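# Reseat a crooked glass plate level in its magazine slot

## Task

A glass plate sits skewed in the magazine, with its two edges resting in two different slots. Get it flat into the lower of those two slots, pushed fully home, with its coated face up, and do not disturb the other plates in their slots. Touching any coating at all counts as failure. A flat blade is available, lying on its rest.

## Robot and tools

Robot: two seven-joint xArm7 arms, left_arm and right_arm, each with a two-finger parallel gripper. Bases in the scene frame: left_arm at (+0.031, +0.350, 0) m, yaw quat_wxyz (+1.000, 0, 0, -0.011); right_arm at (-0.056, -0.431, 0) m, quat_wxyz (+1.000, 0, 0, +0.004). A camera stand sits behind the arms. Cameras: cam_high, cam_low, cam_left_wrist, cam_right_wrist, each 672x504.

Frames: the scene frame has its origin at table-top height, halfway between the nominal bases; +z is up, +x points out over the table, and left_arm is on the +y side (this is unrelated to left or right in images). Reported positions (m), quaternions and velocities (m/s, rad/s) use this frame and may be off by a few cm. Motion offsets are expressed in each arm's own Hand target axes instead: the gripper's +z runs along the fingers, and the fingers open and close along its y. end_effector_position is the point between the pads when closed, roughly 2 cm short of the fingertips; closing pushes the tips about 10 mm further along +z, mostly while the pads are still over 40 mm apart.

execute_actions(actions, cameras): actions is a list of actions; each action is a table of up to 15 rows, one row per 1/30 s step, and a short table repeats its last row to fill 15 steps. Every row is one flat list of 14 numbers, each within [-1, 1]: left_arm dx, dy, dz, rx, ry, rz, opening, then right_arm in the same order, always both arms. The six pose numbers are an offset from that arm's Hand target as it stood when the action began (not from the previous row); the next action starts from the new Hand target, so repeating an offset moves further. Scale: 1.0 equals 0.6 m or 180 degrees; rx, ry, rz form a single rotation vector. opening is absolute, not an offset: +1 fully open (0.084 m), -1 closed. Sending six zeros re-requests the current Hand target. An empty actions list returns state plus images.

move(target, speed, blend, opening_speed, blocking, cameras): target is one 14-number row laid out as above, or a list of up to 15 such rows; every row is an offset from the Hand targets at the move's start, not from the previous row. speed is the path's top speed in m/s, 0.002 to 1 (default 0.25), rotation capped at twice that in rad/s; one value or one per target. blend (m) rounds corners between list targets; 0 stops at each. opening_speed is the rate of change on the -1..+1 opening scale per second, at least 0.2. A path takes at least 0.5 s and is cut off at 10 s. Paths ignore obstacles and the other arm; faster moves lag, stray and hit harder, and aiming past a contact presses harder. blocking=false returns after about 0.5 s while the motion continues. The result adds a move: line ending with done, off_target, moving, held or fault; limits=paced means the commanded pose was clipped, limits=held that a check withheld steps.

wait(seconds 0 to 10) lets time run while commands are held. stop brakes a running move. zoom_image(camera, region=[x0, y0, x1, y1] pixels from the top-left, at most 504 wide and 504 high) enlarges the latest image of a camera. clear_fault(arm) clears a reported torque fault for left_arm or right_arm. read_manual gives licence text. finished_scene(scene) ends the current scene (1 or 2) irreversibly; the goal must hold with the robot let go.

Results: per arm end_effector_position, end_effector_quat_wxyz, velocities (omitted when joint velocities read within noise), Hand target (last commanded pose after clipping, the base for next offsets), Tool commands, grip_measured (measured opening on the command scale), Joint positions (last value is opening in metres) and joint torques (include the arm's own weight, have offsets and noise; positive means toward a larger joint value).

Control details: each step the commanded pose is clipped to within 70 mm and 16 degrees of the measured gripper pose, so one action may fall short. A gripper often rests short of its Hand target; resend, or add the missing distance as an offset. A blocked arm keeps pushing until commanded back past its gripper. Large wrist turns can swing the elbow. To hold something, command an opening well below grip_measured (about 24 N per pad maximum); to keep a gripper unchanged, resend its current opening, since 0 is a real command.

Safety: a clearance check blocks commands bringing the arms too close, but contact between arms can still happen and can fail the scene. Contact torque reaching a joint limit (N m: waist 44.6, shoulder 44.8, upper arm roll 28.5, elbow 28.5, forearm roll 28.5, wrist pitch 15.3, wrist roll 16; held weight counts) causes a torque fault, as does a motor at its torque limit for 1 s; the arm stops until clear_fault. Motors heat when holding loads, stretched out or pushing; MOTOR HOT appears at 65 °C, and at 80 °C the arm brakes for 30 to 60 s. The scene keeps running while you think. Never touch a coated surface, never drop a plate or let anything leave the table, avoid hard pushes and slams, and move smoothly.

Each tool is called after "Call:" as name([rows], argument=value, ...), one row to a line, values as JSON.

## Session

Call:
execute_actions(actions=[])

Scene clock: 0.00 s.
left_arm: end_effector_position=(+0.1544, +0.1673, +0.3373) grip_measured=+1.00 end_effector_quat_wxyz=(-0.347, +0.321, +0.862, -0.181) | right_arm: end_effector_position=(+0.4211, -0.2626, +0.3700) grip_measured=+1.00 end_effector_quat_wxyz=(+0.035, +0.666, -0.235, +0.707)
Joint positions: left_arm=[-1.916 -1.091 0.966 0.887 0.015 1.787 2.478 0.084] | right_arm=[-0.943 -1.359 1.233 0.583 -0.49 0 1.954 0.084]
Joint velocities: within noise
Joint torques (N m): no reading
Hand target: left_arm +0.1544, +0.1673, +0.3373; -0.347, +0.321, +0.862, -0.181 | right_arm +0.4211, -0.2626, +0.3700; +0.035, +0.666, -0.235, +0.707
Tool commands: left_gripper/opening=+1.0 right_gripper/opening=+1.0

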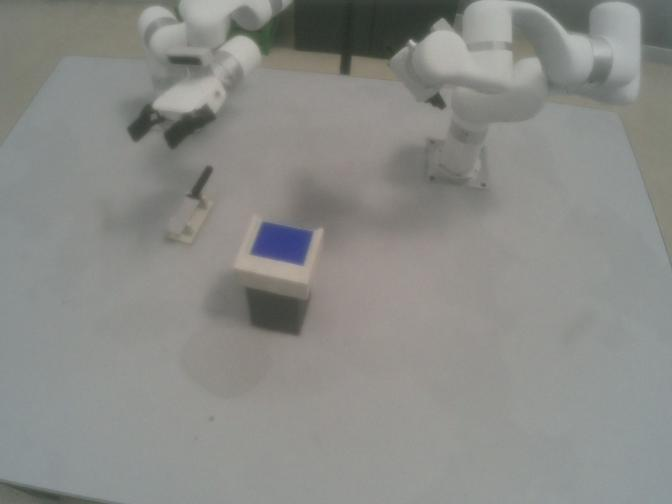

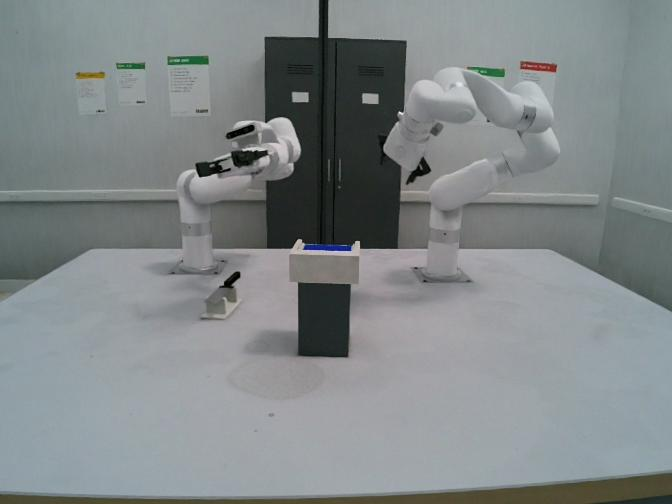

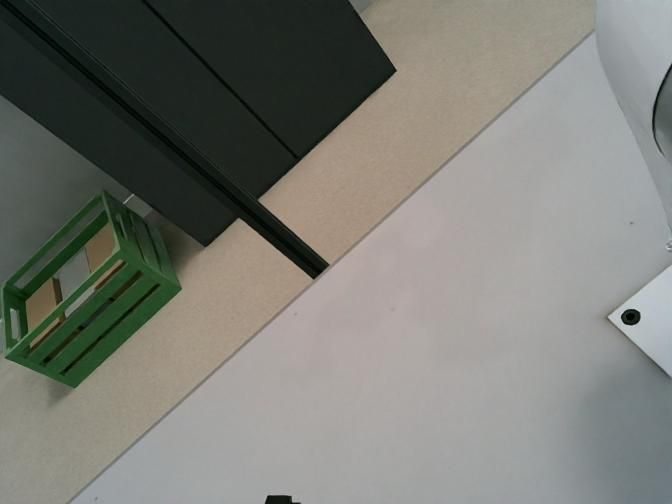

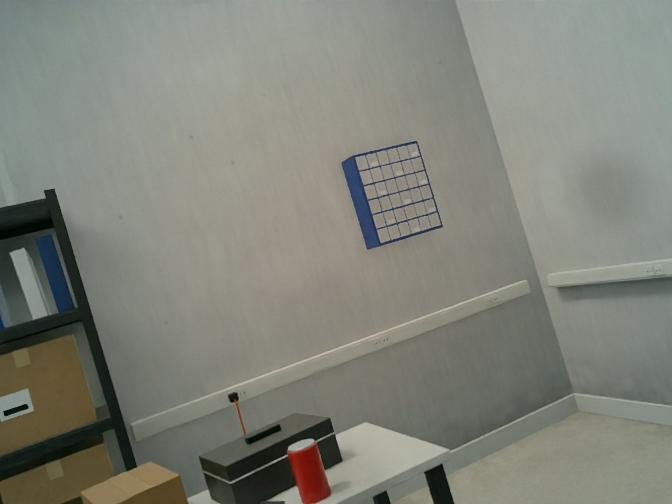

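Call:
move([
  [0.133,0.482,-0.28,0.608,-0.109,-0.451,1,-0.024,0.2,-0.286,0.025,-0.508,-0.169,1],
  [0.032,0.493,0.11,0.608,-0.109,-0.451,1,-0.024,0.2,-0.286,0.025,-0.508,-0.169,1],
], blend=0.03, speed=0.4, cameras=["all"])

Scene clock: 5.13 s.
left_arm: end_effector_position=(+0.2232, +0.3897, +0.1423) grip_measured=+1.00 end_effector_quat_wxyz=(+0.349, +0.640, -0.400, +0.556) | right_arm: end_effector_position=(+0.2204, -0.3002, +0.3215) grip_measured=+1.00 end_effector_quat_wxyz=(+0.000, +1.000, +0.000, +0.000)
Joint positions: left_arm=[-0.196 -1.053 1.806 0.334 0.002 1.257 2.117 0.084] | right_arm=[0.29 -0.595 0.104 0.853 0.058 1.446 0.378 0.084]
Joint torques (N m): left_arm=[-4.41 6.1 -9.89 2.91 -0.79 1.42 0.85] | right_arm=[2.27 -4.03 -1.88 11.38 0.91 -1.16 -0.25]
Hand target: left_arm +0.2232, +0.3897, +0.1423; +0.349, +0.640, -0.400, +0.556 | right_arm +0.2204, -0.3002, +0.3215; +0.000, +1.000, +0.000, +0.000
Off the commanded pose: left_arm 0.000 m, 0 deg | right_arm 0.000 m, 0 deg.
move: done; limits=paced

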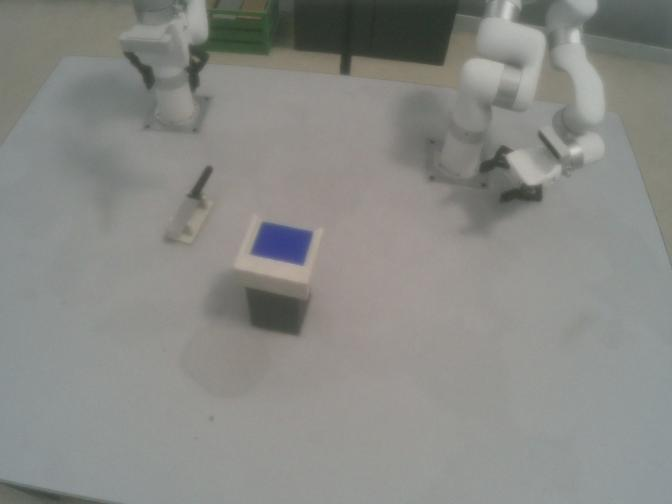

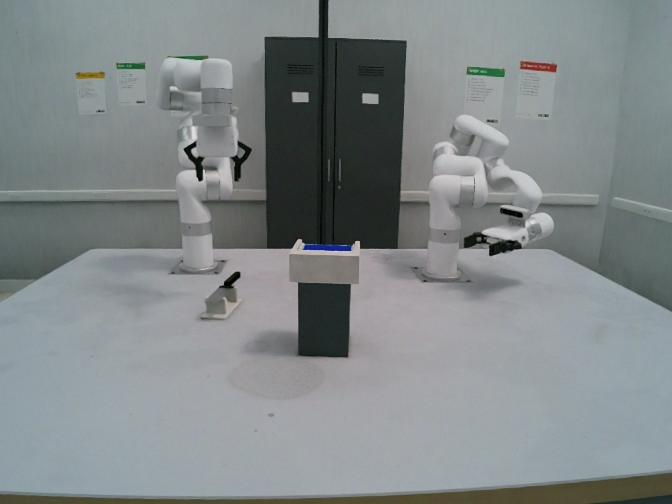

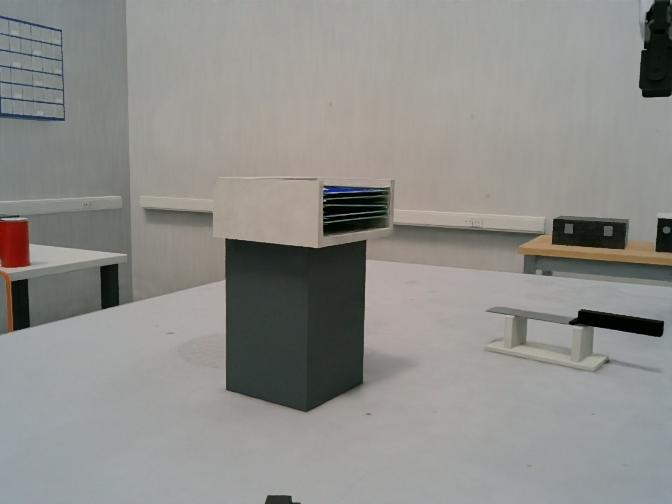

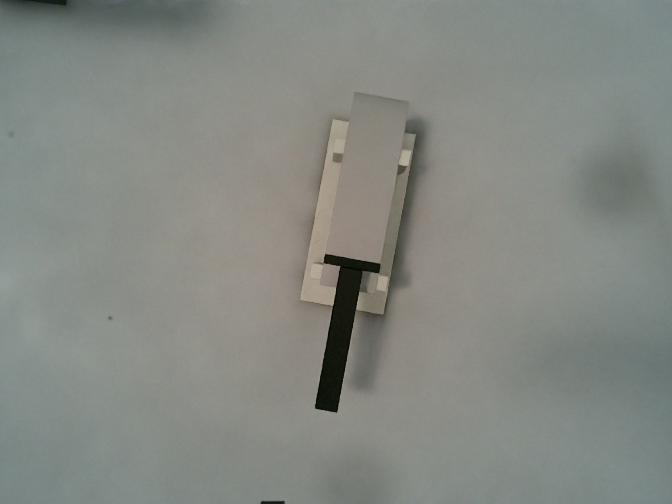

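Call:
move(target=[0,0,0,0,0,0,1,0.0443,-0.0447,0.319,0,0,0.055,1], cameras=["cam_right_wrist"])

Call:
zoom_image(camera="cam_left_wrist", region=[310, 170, 410, 250])

Scene clock: 7.07 s.
left_arm: end_effector_position=(+0.2232, +0.3897, +0.1423) grip_measured=+1.00 end_effector_quat_wxyz=(+0.349, +0.640, -0.400, +0.556) | right_arm: end_effector_position=(+0.2470, -0.2735, +0.1301) grip_measured=+1.00 end_effector_quat_wxyz=(+0.000, +0.996, -0.087, +0.000)
Joint positions: left_arm=[-0.196 -1.053 1.806 0.334 0.002 1.257 2.117 0.084] | right_arm=[0.272 -0.302 0.2 0.511 0.08 0.809 0.589 0.084]
Joint torques (N m): left_arm=[-4.61 6.63 -10.17 2.91 -0.86 1.28 0.71] | right_arm=[-3.24 -8.14 0.9 10.52 -0.89 -2.76 0.43]
Hand target: left_arm +0.2232, +0.3897, +0.1423; +0.349, +0.640, -0.400, +0.556 | right_arm +0.2470, -0.2735, +0.1301; +0.000, +0.996, -0.087, +0.000
Off the commanded pose: left_arm 0.000 m, 0 deg | right_arm 0.000 m, 0 deg.
move: done
Images, in order (width x height): cam_right_wrist 672x504.

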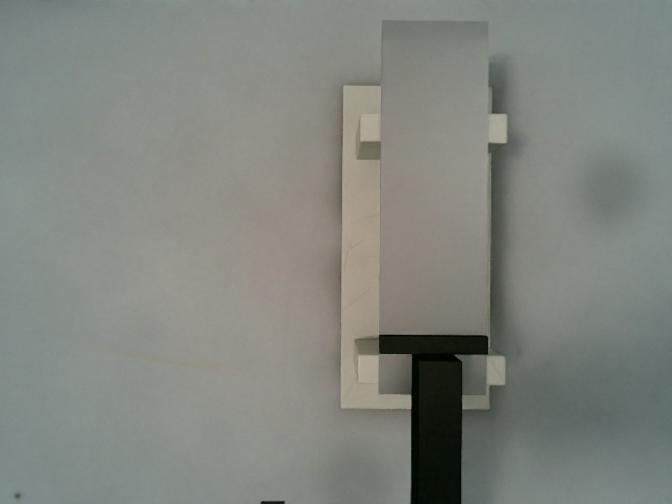

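This scene's latest camera images include none from cam_left_wrist. They are from: cam_right_wrist. cam_left_wrist's image comes with the result of a call that names it in "cameras".

Call:
move([
  [0,0,0,0,0,0,1,0,0,0.1423,0,0,0,1],
  [0,0,0,0,0,0,1,0,0,0.1423,0,0,0,-0.9],
], speed=0.12, opening_speed=1.2, cameras=["cam_left_wrist","cam_right_wrist"])

Call:
zoom_image(camera="cam_left_wrist", region=[310, 170, 410, 250])

Scene clock: 10.53 s.
left_arm: end_effector_position=(+0.2232, +0.3897, +0.1423) grip_measured=+1.00 end_effector_quat_wxyz=(+0.349, +0.640, -0.400, +0.556) | right_arm: end_effector_position=(+0.2471, -0.2736, +0.0447) grip_measured=-0.69 end_effector_quat_wxyz=(+0.000, +0.996, -0.087, +0.000)
Joint positions: left_arm=[-0.196 -1.053 1.806 0.334 0.002 1.257 2.117 0.084] | right_arm=[0.256 -0.055 0.218 0.434 0.024 0.488 0.634 0.014]
Joint torques (N m): left_arm=[-4.42 6.18 -10.12 2.78 -1.05 1.49 0.37] | right_arm=[-2.52 -10.83 0.99 7.67 -0.6 -2.02 0.13]
Hand target: left_arm +0.2232, +0.3897, +0.1423; +0.349, +0.640, -0.400, +0.556 | right_arm +0.2471, -0.2736, +0.0447; +0.000, +0.996, -0.087, +0.000
Off the commanded pose: left_arm 0.000 m, 0 deg | right_arm 0.000 m, 0 deg.
move: done
Images, in order (width x height): cam_left_wrist 672x504, cam_right_wrist 672x504.

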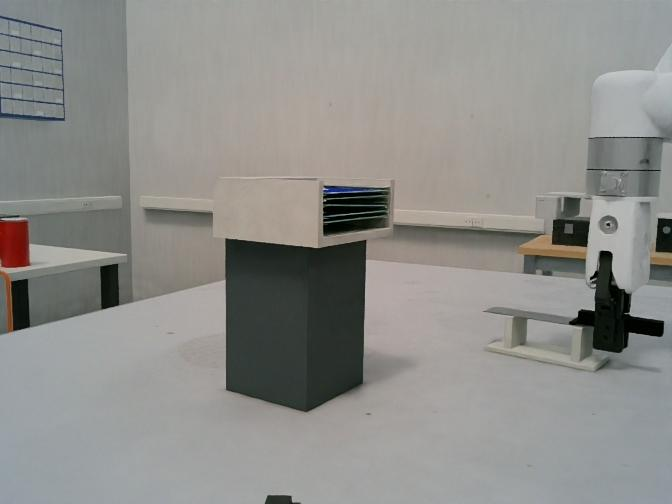

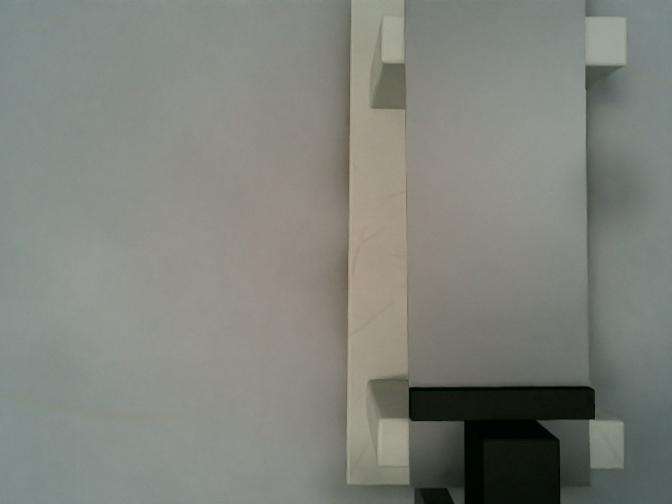

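Scaled by 5.040 from the camera's 672x504 image, which has a finer 960x720 frame.

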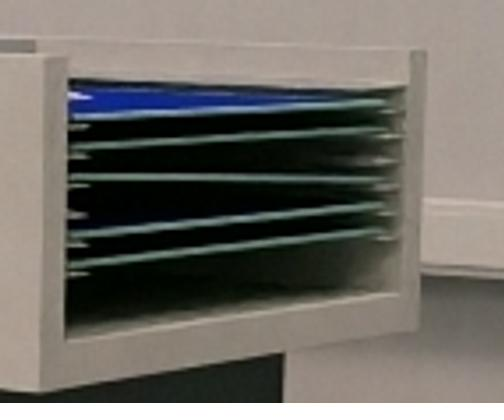

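Call:
move(target=[0,0,0,0,0,0,1,0,0,-0.24,0,0,0,-0.9], speed=0.15, cameras=["cam_high","cam_low"])

Call:
zoom_image(camera="cam_high", region=[230, 150, 330, 310])

Scene clock: 12.30 s.
left_arm: end_effector_position=(+0.2232, +0.3897, +0.1423) grip_measured=+1.00 end_effector_quat_wxyz=(+0.349, +0.640, -0.400, +0.556) | right_arm: end_effector_position=(+0.2470, -0.2734, +0.1887) grip_measured=-0.69 end_effector_quat_wxyz=(+0.000, +0.996, -0.087, +0.000)
Joint positions: left_arm=[-0.196 -1.053 1.806 0.334 0.002 1.257 2.117 0.084] | right_arm=[0.27 -0.406 0.188 0.61 0.086 1.011 0.579 0.014]
Joint torques (N m): left_arm=[-4.54 6.9 -10.15 2.72 -0.97 1.56 0.54] | right_arm=[1.11 -10.99 -2.27 11.12 -0.21 -1.16 -0.4]
Hand target: left_arm +0.2232, +0.3897, +0.1423; +0.349, +0.640, -0.400, +0.556 | right_arm +0.2470, -0.2735, +0.1887; +0.000, +0.996, -0.087, +0.000
Off the commanded pose: left_arm 0.000 m, 0 deg | right_arm 0.000 m, 0 deg.
move: done
Images, in order (width x height): cam_high 672x504, cam_low 672x504.

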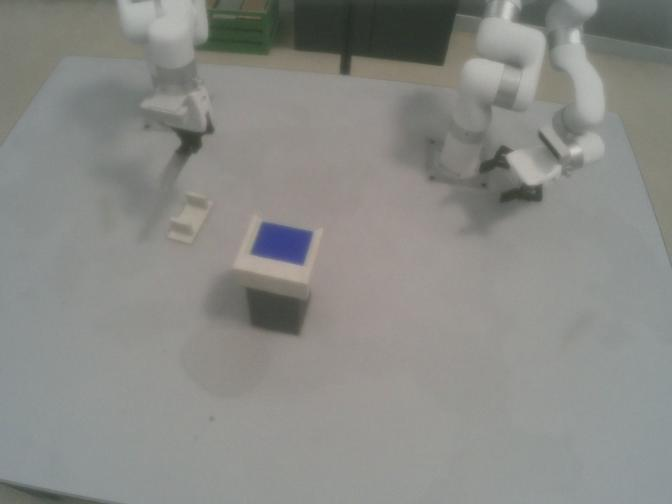

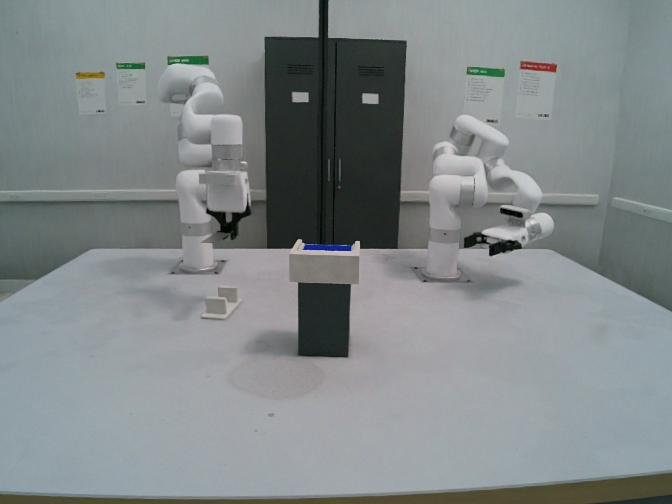

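Scaled by 3.150 from the camera's 672x504 image, which has a finer 960x720 frame.

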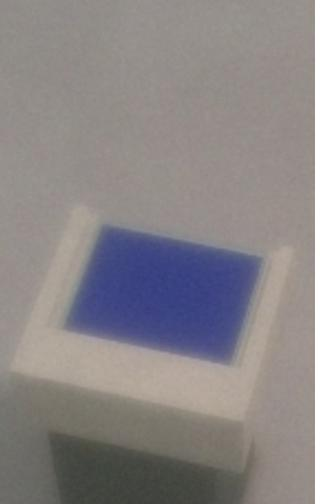

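Call:
move(target=[0,0,0,0,0,0,1,-0.0303,-0.4312,0.008,0,0,-0.021,-0.9], speed=0.2)

Call:
move(target=[0,0,0,0,0,0,1,0,0,0,0.017,0,0,-0.9], speed=0.1, cameras=["all"])

Call:
zoom_image(camera="cam_left_wrist", region=[310, 170, 410, 250])

Call:
zoom_image(camera="cam_high", region=[230, 150, 330, 310])

Call:
zoom_image(camera="cam_left_wrist", region=[380, 170, 560, 250])

Scene clock: 15.20 s.
left_arm: end_effector_position=(+0.2232, +0.3897, +0.1423) grip_measured=+1.00 end_effector_quat_wxyz=(+0.349, +0.640, -0.400, +0.556) | right_arm: end_effector_position=(+0.2737, -0.0155, +0.1837) grip_measured=-0.69 end_effector_quat_wxyz=(+0.000, +0.999, -0.054, +0.000)
Joint positions: left_arm=[-0.196 -1.053 1.806 0.334 0.002 1.257 2.117 0.084] | right_arm=[0.476 0.259 0.455 1.282 -0.13 1.053 1.098 0.014]
Joint torques (N m): left_arm=[-4.54 6.36 -10.11 2.77 -1.22 1.49 0.49] | right_arm=[2.47 -19.72 1.47 11.26 -0.86 -1.3 0.38]
Hand target: left_arm +0.2232, +0.3897, +0.1423; +0.349, +0.640, -0.400, +0.556 | right_arm +0.2737, -0.0155, +0.1837; +0.000, +0.999, -0.054, +0.000
Off the commanded pose: left_arm 0.000 m, 0 deg | right_arm 0.000 m, 0 deg.
move: done

Scene clock: 16.07 s.
left_arm: end_effector_position=(+0.2232, +0.3897, +0.1423) grip_measured=+1.00 end_effector_quat_wxyz=(+0.349, +0.640, -0.400, +0.556) | right_arm: end_effector_position=(+0.2737, -0.0155, +0.1837) grip_measured=-0.69 end_effector_quat_wxyz=(-0.026, +0.998, -0.054, +0.002)
Joint positions: left_arm=[-0.196 -1.053 1.806 0.334 0.002 1.257 2.117 0.084] | right_arm=[0.452 0.224 0.46 1.227 -0.086 0.982 1.062 0.014]
Joint torques (N m): left_arm=[-4.78 6.74 -10.16 2.77 -1.23 1.42 0.53] | right_arm=[-3.06 -22.09 3.94 9.56 0.92 -2.91 -0.36]
Hand target: left_arm +0.2232, +0.3897, +0.1423; +0.349, +0.640, -0.400, +0.556 | right_arm +0.2737, -0.0155, +0.1837; -0.026, +0.998, -0.054, +0.002
Off the commanded pose: left_arm 0.000 m, 0 deg | right_arm 0.000 m, 0 deg.
move: done

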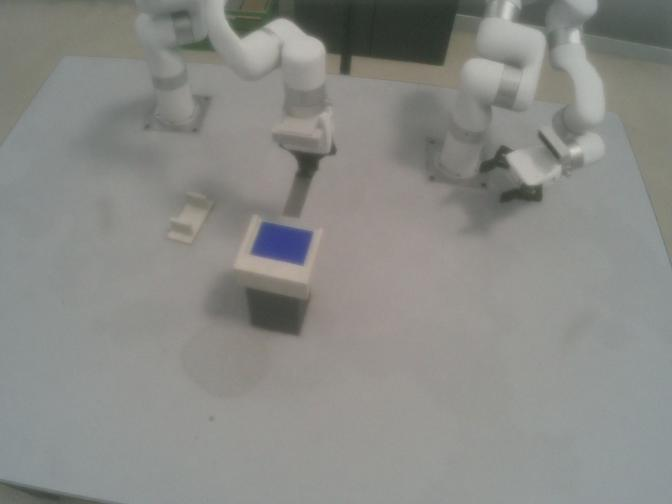

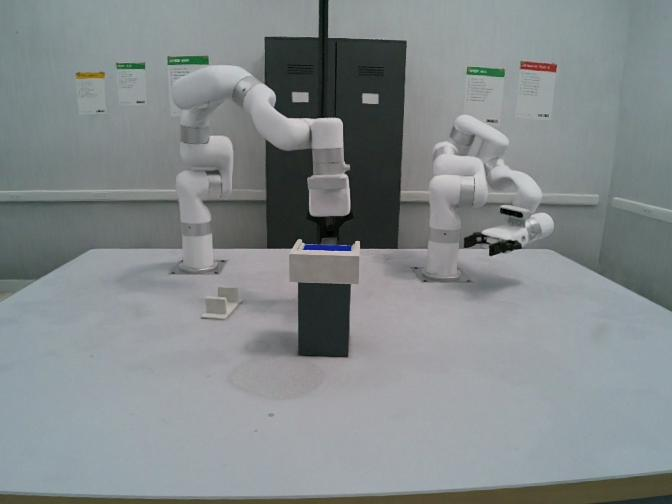

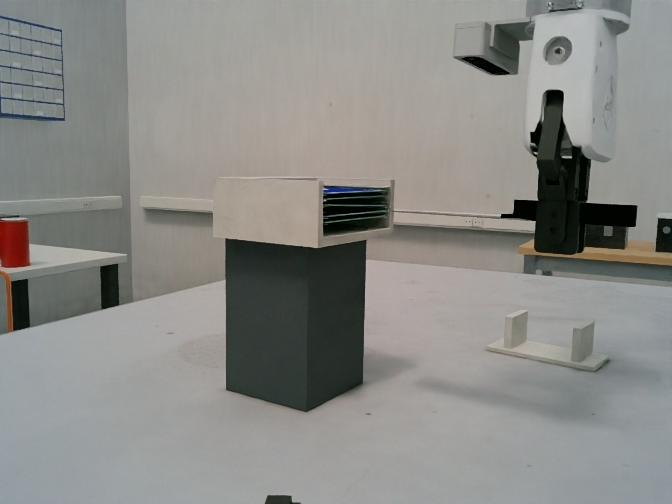

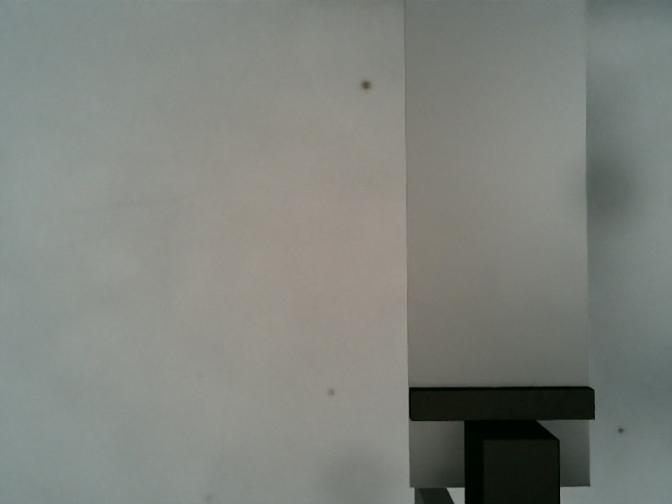

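Scaled by 5.040 from the camera's 672x504 image, which has a finer 960x720 frame.

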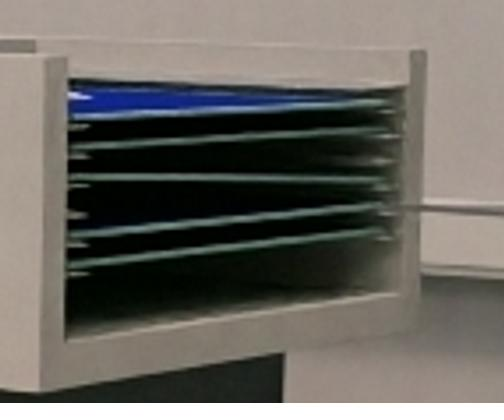

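Scaled by 3.150 from the camera's 672x504 image, which has a finer 960x720 frame.

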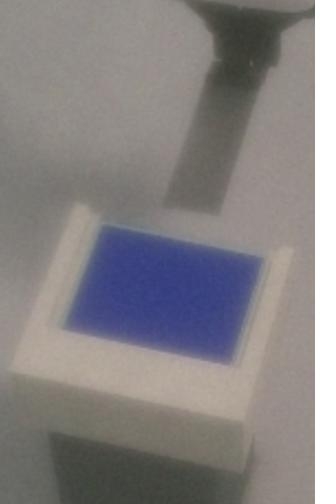

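Scaled by 2.800 from the camera's 672x504 image, which has a finer 960x720 frame.

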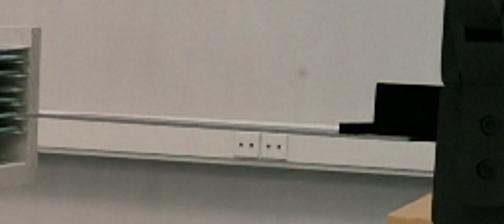

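Call:
move(target=[0,0,0,0,0,0,1,0.083,0,0.0013,0,0,0,-0.9], speed=0.06, cameras=["cam_left_wrist"])

Call:
zoom_image(camera="cam_left_wrist", region=[320, 185, 400, 235])

Scene clock: 17.97 s.
left_arm: end_effector_position=(+0.2232, +0.3897, +0.1423) grip_measured=+1.00 end_effector_quat_wxyz=(+0.349, +0.640, -0.400, +0.556) | right_arm: end_effector_position=(+0.3232, -0.0208, +0.1830) grip_measured=-0.69 end_effector_quat_wxyz=(-0.026, +0.998, -0.054, +0.002)
Joint positions: left_arm=[-0.196 -1.053 1.806 0.334 0.002 1.257 2.117 0.084] | right_arm=[0.426 0.321 0.426 1.354 -0.118 1.019 1.005 0.014]
Joint torques (N m): left_arm=[-4.67 6.53 -10.09 2.42 -1.01 1.31 0.5] | right_arm=[-2.96 -20.91 1.82 11.4 -0.82 -1.29 -0.39]
Hand target: left_arm +0.2232, +0.3897, +0.1423; +0.349, +0.640, -0.400, +0.556 | right_arm +0.3233, -0.0208, +0.1830; -0.026, +0.998, -0.054, +0.002
Off the commanded pose: left_arm 0.000 m, 0 deg | right_arm 0.000 m, 0 deg.
move: done
Images, in order (width x height): cam_left_wrist 672x504.

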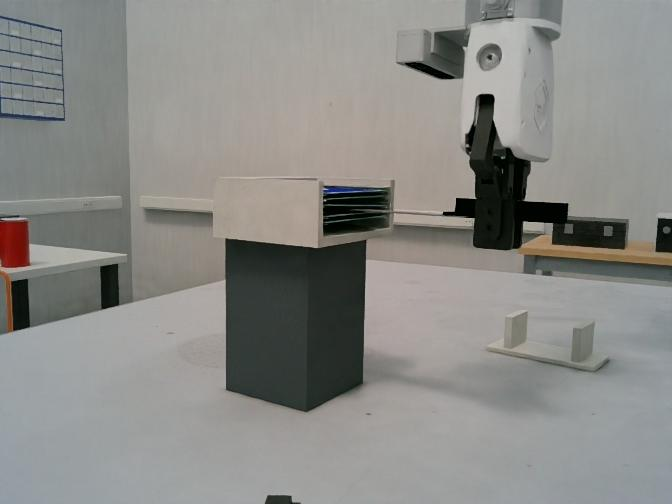

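Scaled by 6.300 from the camera's 672x504 image, which has a finer 960x720 frame.

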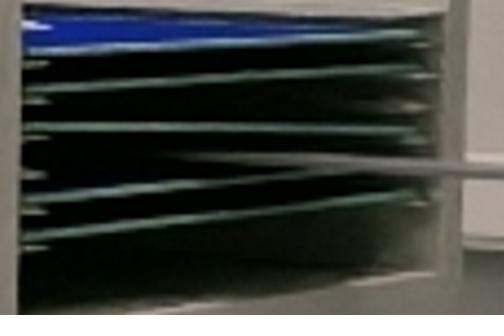

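Call:
move(target=[0,0,0,0,0,0,1,0.1,0,-0.001,0,0,0,-0.9], speed=0.06, cameras=["cam_left_wrist","cam_right_wrist"])

Call:
zoom_image(camera="cam_left_wrist", region=[320, 185, 400, 235])

Scene clock: 19.63 s.
left_arm: end_effector_position=(+0.2232, +0.3897, +0.1423) grip_measured=+1.00 end_effector_quat_wxyz=(+0.349, +0.640, -0.400, +0.556) | right_arm: end_effector_position=(+0.3829, -0.0272, +0.1836) grip_measured=-0.69 end_effector_quat_wxyz=(-0.026, +0.998, -0.054, +0.002)
Joint positions: left_arm=[-0.196 -1.053 1.806 0.334 0.002 1.257 2.117 0.084] | right_arm=[0.405 0.452 0.389 1.544 -0.15 1.085 0.939 0.014]
Joint torques (N m): left_arm=[-4.37 6.22 -10.34 2.76 -1.27 1.4 0.47] | right_arm=[-1.43 -24.21 2.57 11.31 -0.89 -1.29 -0.38]
Hand target: left_arm +0.2232, +0.3897, +0.1423; +0.349, +0.640, -0.400, +0.556 | right_arm +0.3829, -0.0272, +0.1836; -0.026, +0.998, -0.054, +0.002
Off the commanded pose: left_arm 0.000 m, 0 deg | right_arm 0.000 m, 0 deg.
move: done
Images, in order (width x height): cam_left_wrist 672x504, cam_right_wrist 672x504.

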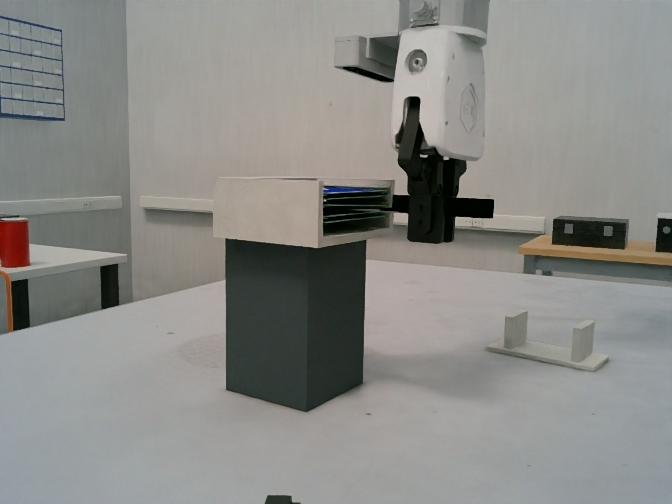

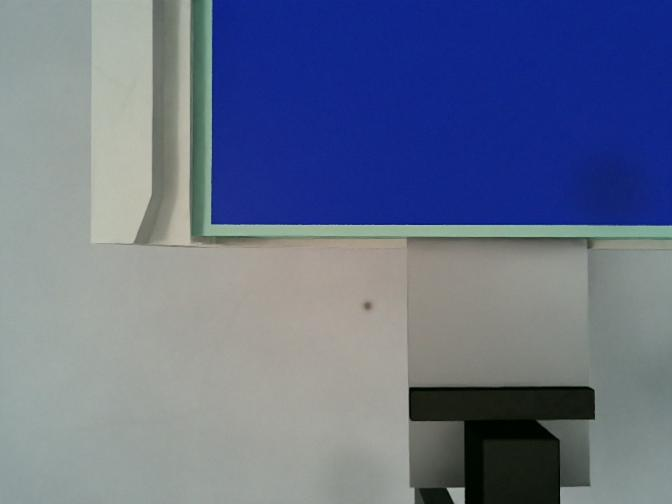

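Scaled by 6.300 from the camera's 672x504 image, which has a finer 960x720 frame.

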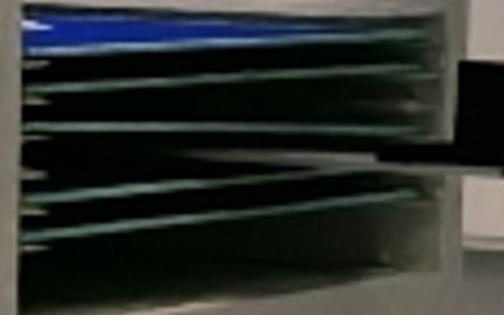

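Call:
move(target=[0,0,0,0,0,0,1,0.033,-0.0033,0,0,0,0,-0.9], speed=0.05)

Call:
move(target=[0,0,0,0,0,0,1,0,0,-0.0053,0,0,0,-0.9], speed=0.02, cameras=["cam_left_wrist","cam_right_wrist"])

Call:
zoom_image(camera="cam_left_wrist", region=[320, 185, 400, 235])

Scene clock: 21.03 s.
left_arm: end_effector_position=(+0.2232, +0.3897, +0.1423) grip_measured=+1.00 end_effector_quat_wxyz=(+0.349, +0.640, -0.400, +0.556) | right_arm: end_effector_position=(+0.4028, -0.0274, +0.1837) grip_measured=-0.69 end_effector_quat_wxyz=(-0.026, +0.998, -0.054, +0.002)
Joint positions: left_arm=[-0.196 -1.053 1.806 0.334 0.002 1.257 2.117 0.084] | right_arm=[0.405 0.505 0.378 1.625 -0.162 1.115 0.92 0.014]
Joint torques (N m): left_arm=[-4.92 6.69 -10.13 2.64 -1.27 1.3 0.47] | right_arm=[2.28 -25.22 2.9 11.58 -0.75 -1.41 -0.34]
Hand target: left_arm +0.2232, +0.3897, +0.1423; +0.349, +0.640, -0.400, +0.556 | right_arm +0.4028, -0.0274, +0.1837; -0.026, +0.998, -0.054, +0.002
Off the commanded pose: left_arm 0.000 m, 0 deg | right_arm 0.000 m, 0 deg.
move: done

Scene clock: 21.73 s.
left_arm: end_effector_position=(+0.2232, +0.3897, +0.1423) grip_measured=+1.00 end_effector_quat_wxyz=(+0.349, +0.640, -0.400, +0.556) | right_arm: end_effector_position=(+0.4028, -0.0275, +0.1868) grip_measured=-0.69 end_effector_quat_wxyz=(-0.026, +0.998, -0.054, +0.002)
Joint positions: left_arm=[-0.196 -1.053 1.806 0.334 0.002 1.257 2.117 0.084] | right_arm=[0.405 0.503 0.379 1.63 -0.161 1.122 0.919 0.014]
Joint torques (N m): left_arm=[-4.57 6.71 -10.32 2.6 -1.22 1.31 0.48] | right_arm=[-2.97 -28.56 5.42 11.31 0.92 -1.52 -0.32]
Hand target: left_arm +0.2232, +0.3897, +0.1423; +0.349, +0.640, -0.400, +0.556 | right_arm +0.4028, -0.0276, +0.1869; -0.026, +0.998, -0.054, +0.002
Off the commanded pose: left_arm 0.000 m, 0 deg | right_arm 0.000 m, 0 deg.
move: done
Images, in order (width x height): cam_left_wrist 672x504, cam_right_wrist 672x504.

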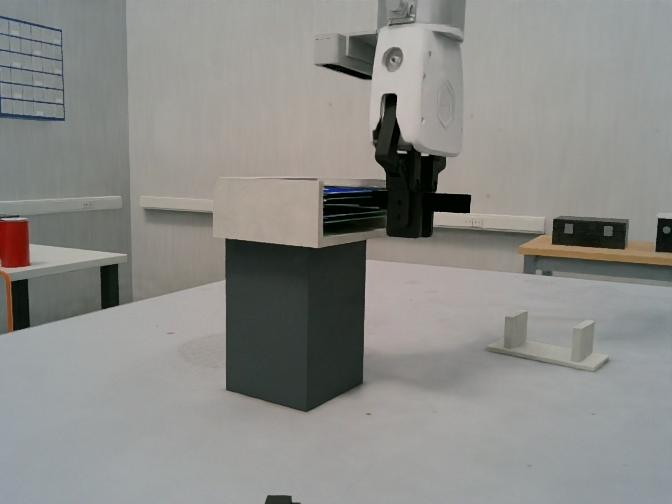

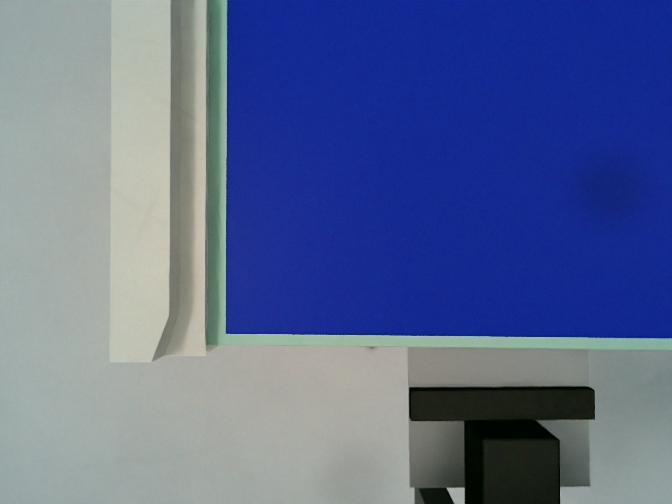

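Scaled by 6.300 from the camera's 672x504 image, which has a finer 960x720 frame.

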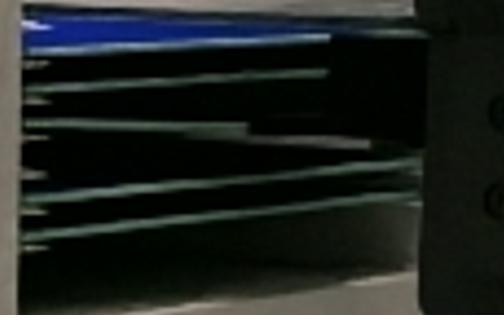

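Call:
move(target=[0,0,0,0,0,0,1,0,0,-0.0022,-0.0028,0,0,-0.9], speed=0.02, cameras=["cam_left_wrist"])

Call:
zoom_image(camera="cam_left_wrist", region=[320, 185, 400, 235])

Scene clock: 22.70 s.
left_arm: end_effector_position=(+0.2232, +0.3897, +0.1423) grip_measured=+1.00 end_effector_quat_wxyz=(+0.349, +0.640, -0.400, +0.556) | right_arm: end_effector_position=(+0.4028, -0.0276, +0.1882) grip_measured=-0.69 end_effector_quat_wxyz=(-0.022, +0.998, -0.054, +0.001)
Joint positions: left_arm=[-0.196 -1.053 1.806 0.334 0.002 1.257 2.117 0.084] | right_arm=[0.41 0.507 0.377 1.642 -0.166 1.137 0.923 0.014]
Joint torques (N m): left_arm=[-4.51 6.52 -10.33 2.41 -1.31 1.46 0.45] | right_arm=[2.44 -25.24 2.67 11.31 -1 -1.36 0.46]
Hand target: left_arm +0.2232, +0.3897, +0.1423; +0.349, +0.640, -0.400, +0.556 | right_arm +0.4028, -0.0276, +0.1882; -0.022, +0.998, -0.054, +0.001
Off the commanded pose: left_arm 0.000 m, 0 deg | right_arm 0.000 m, 0 deg.
move: done
Images, in order (width x height): cam_left_wrist 672x504.

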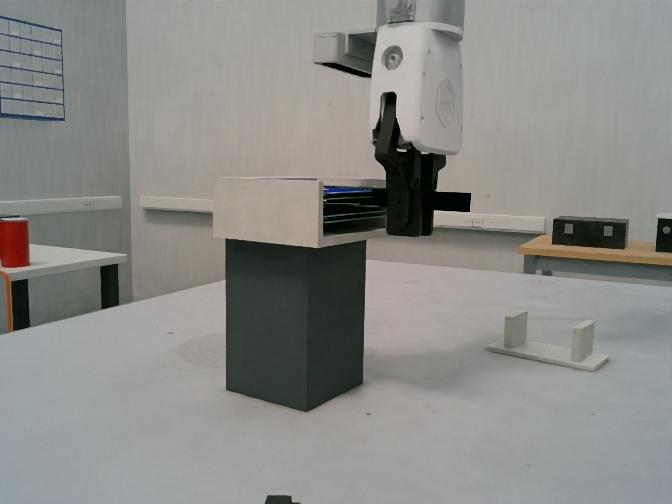

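Scaled by 6.300 from the camera's 672x504 image, which has a finer 960x720 frame.

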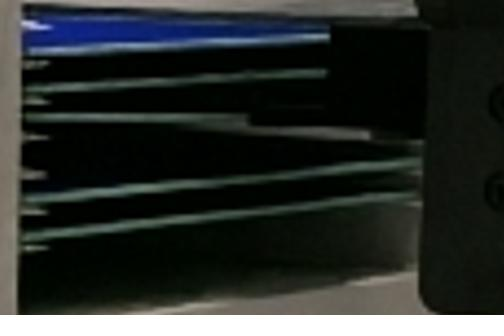

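Call:
move(target=[0,0,0,0,0,0,1,-0.05,0,0,0,0,0,-0.9], speed=0.03, cameras=["cam_left_wrist","cam_right_wrist"])

Call:
zoom_image(camera="cam_left_wrist", region=[320, 175, 420, 235])

Scene clock: 24.27 s.
left_arm: end_effector_position=(+0.2232, +0.3897, +0.1423) grip_measured=+1.00 end_effector_quat_wxyz=(+0.349, +0.640, -0.400, +0.556) | right_arm: end_effector_position=(+0.3730, -0.0244, +0.1882) grip_measured=-0.69 end_effector_quat_wxyz=(-0.022, +0.998, -0.054, +0.001)
Joint positions: left_arm=[-0.196 -1.053 1.806 0.334 0.002 1.257 2.117 0.084] | right_arm=[0.417 0.434 0.394 1.533 -0.151 1.098 0.956 0.014]
Joint torques (N m): left_arm=[-4.47 6.08 -10.1 2.22 -1.1 1.46 0.48] | right_arm=[2.44 -27.64 5.25 10.13 0.94 -2.98 0.36]
Hand target: left_arm +0.2232, +0.3897, +0.1423; +0.349, +0.640, -0.400, +0.556 | right_arm +0.3730, -0.0244, +0.1882; -0.022, +0.998, -0.054, +0.001
Off the commanded pose: left_arm 0.000 m, 0 deg | right_arm 0.000 m, 0 deg.
move: done
Images, in order (width x height): cam_left_wrist 672x504, cam_right_wrist 672x504.

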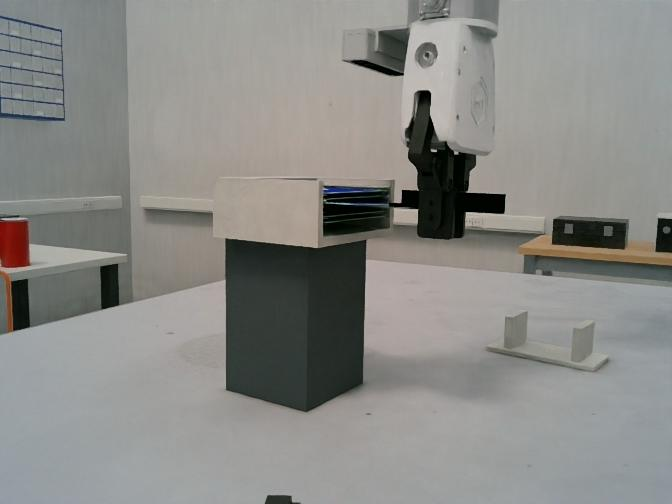

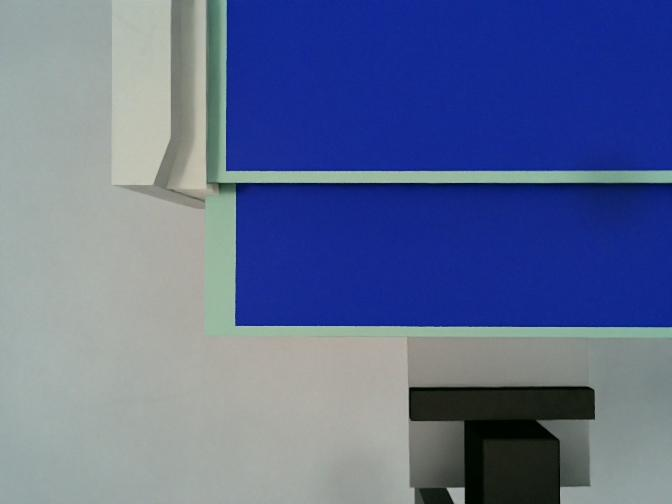

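Scaled by 5.040 from the camera's 672x504 image, which has a finer 960x720 frame.

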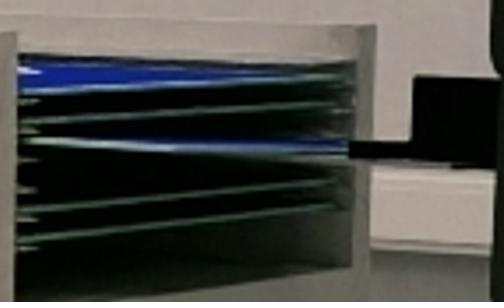

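Call:
move([
  [0,0,0,0,0,0,1,-0.165,0,0,0,0,0,-0.9],
  [0,0,0,0,0,0,1,-0.165,0,0.0053,-0.0142,0,0,-0.9],
], speed=0.05, cameras=["cam_left_wrist"])

Call:
zoom_image(camera="cam_left_wrist", region=[320, 175, 420, 235])

Scene clock: 27.60 s.
left_arm: end_effector_position=(+0.2232, +0.3897, +0.1423) grip_measured=+1.00 end_effector_quat_wxyz=(+0.349, +0.640, -0.400, +0.556) | right_arm: end_effector_position=(+0.2745, -0.0137, +0.1850) grip_measured=-0.69 end_effector_quat_wxyz=(+0.000, +0.999, -0.054, +0.000)
Joint positions: left_arm=[-0.196 -1.053 1.806 0.334 0.002 1.257 2.117 0.084] | right_arm=[0.48 0.264 0.453 1.293 -0.132 1.059 1.1 0.014]
Joint torques (N m): left_arm=[-4.47 6.86 -10.49 2.58 -1.24 1.31 0.48] | right_arm=[2.39 -19.72 1.57 11.33 -0.99 -1.22 0.43]
Hand target: left_arm +0.2232, +0.3897, +0.1423; +0.349, +0.640, -0.400, +0.556 | right_arm +0.2745, -0.0137, +0.1850; +0.000, +0.999, -0.054, +0.000
Off the commanded pose: left_arm 0.000 m, 0 deg | right_arm 0.000 m, 0 deg.
move: done
Images, in order (width x height): cam_left_wrist 672x504.

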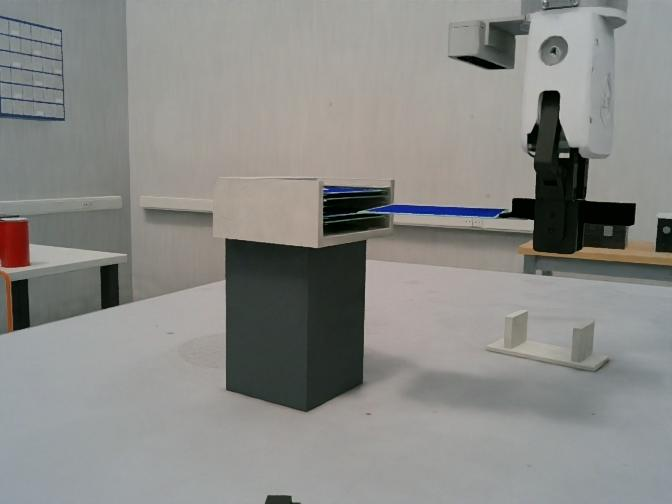

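Scaled by 5.040 from the camera's 672x504 image, which has a finer 960x720 frame.

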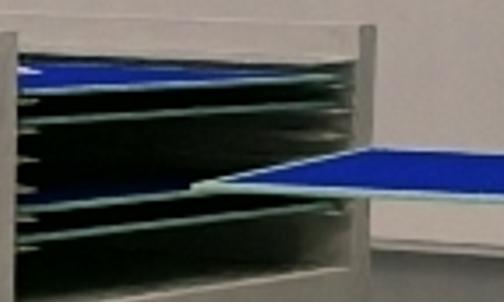

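Call:
wait(seconds=0.1, cameras=["all"])

Call:
zoom_image(camera="cam_high", region=[230, 150, 330, 310])

Call:
zoom_image(camera="cam_left_wrist", region=[370, 185, 530, 235])

Scene clock: 28.13 s.
left_arm: end_effector_position=(+0.2232, +0.3897, +0.1423) grip_measured=+1.00 end_effector_quat_wxyz=(+0.349, +0.640, -0.400, +0.556) | right_arm: end_effector_position=(+0.2745, -0.0137, +0.1850) grip_measured=-0.69 end_effector_quat_wxyz=(+0.000, +0.999, -0.054, +0.000)
Joint positions: left_arm=[-0.196 -1.053 1.806 0.334 0.002 1.257 2.117 0.084] | right_arm=[0.48 0.264 0.453 1.293 -0.132 1.059 1.1 0.014]
Joint torques (N m): left_arm=[-4.56 6.84 -10.68 2.43 -1.26 1.28 0.38] | right_arm=[2.36 -19.86 1.6 11.39 -0.89 -1.28 0.38]
Hand target: left_arm +0.2232, +0.3897, +0.1423; +0.349, +0.640, -0.400, +0.556 | right_arm +0.2745, -0.0137, +0.1850; +0.000, +0.999, -0.054, +0.000
Tool commands: left_gripper/opening=+1.0 right_gripper/opening=-0.9
Off the commanded pose: left_arm 0.000 m, 0 deg | right_arm 0.000 m, 0 deg.
wait: 0.10 s; at rest from the start

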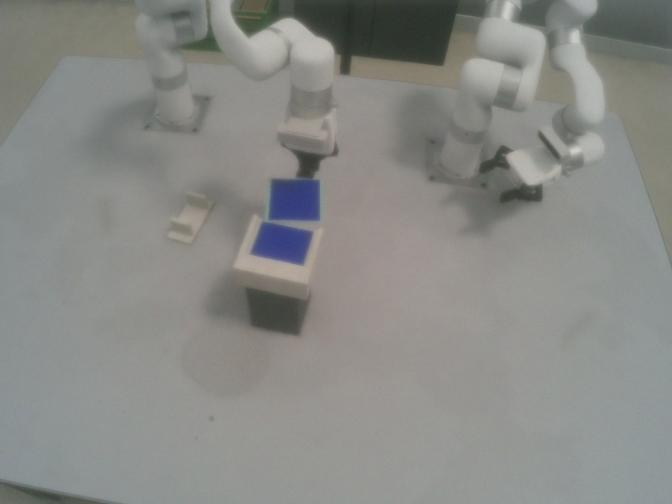

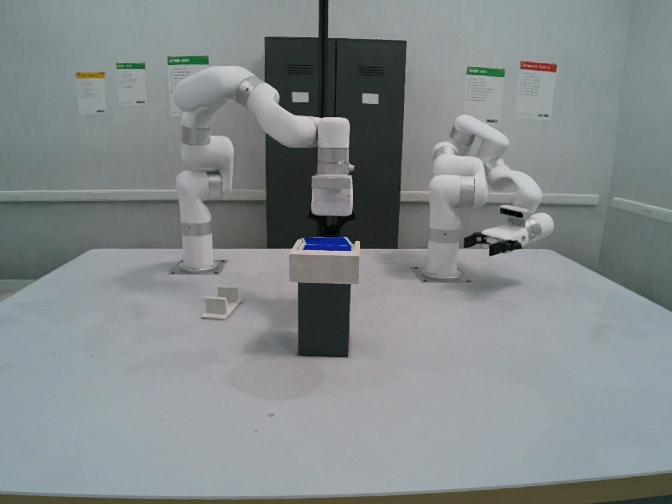

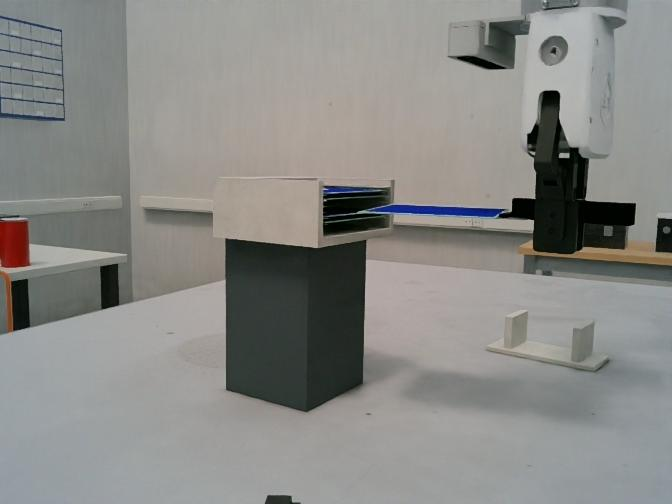

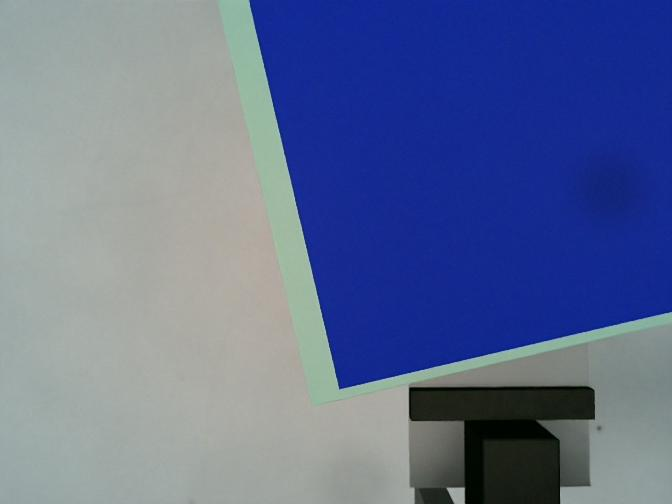

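Scaled by 3.150 from the camera's 672x504 image, which has a finer 960x720 frame.

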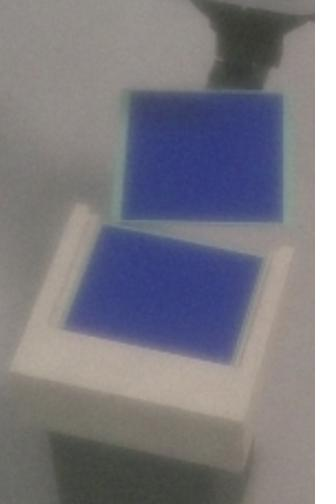

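Scaled by 3.150 from the camera's 672x504 image, which has a finer 960x720 frame.

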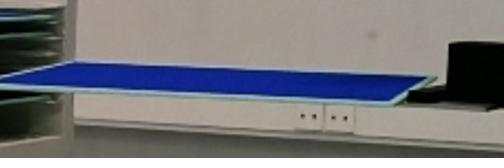

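Call:
zoom_image(camera="cam_right_wrist", region=[200, 300, 400, 450])

Call:
zoom_image(camera="cam_right_wrist", region=[520, 270, 672, 384])

Call:
zoom_image(camera="cam_right_wrist", region=[180, 0, 300, 90])

Scaled by 2.520 from the camera's 672x504 image, which has a finer 960x720 frame.

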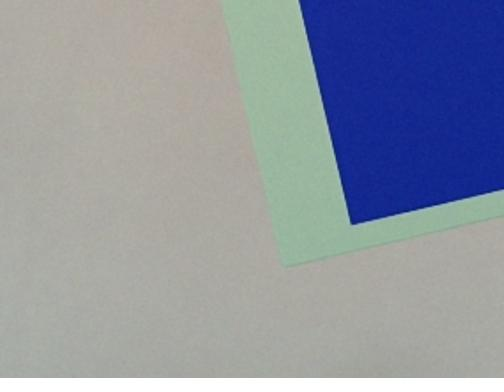

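Scaled by 3.316 from the camera's 672x504 image, which has a finer 960x720 frame.

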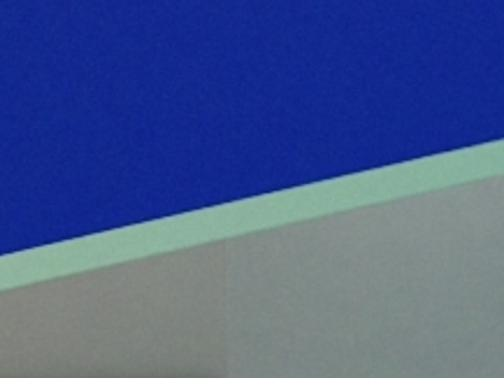

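Scaled by 4.200 from the camera's 672x504 image, which has a finer 960x720 frame.

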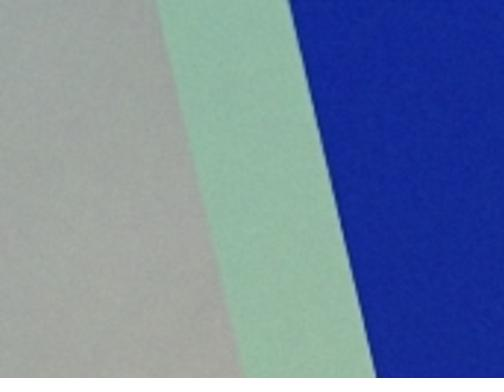

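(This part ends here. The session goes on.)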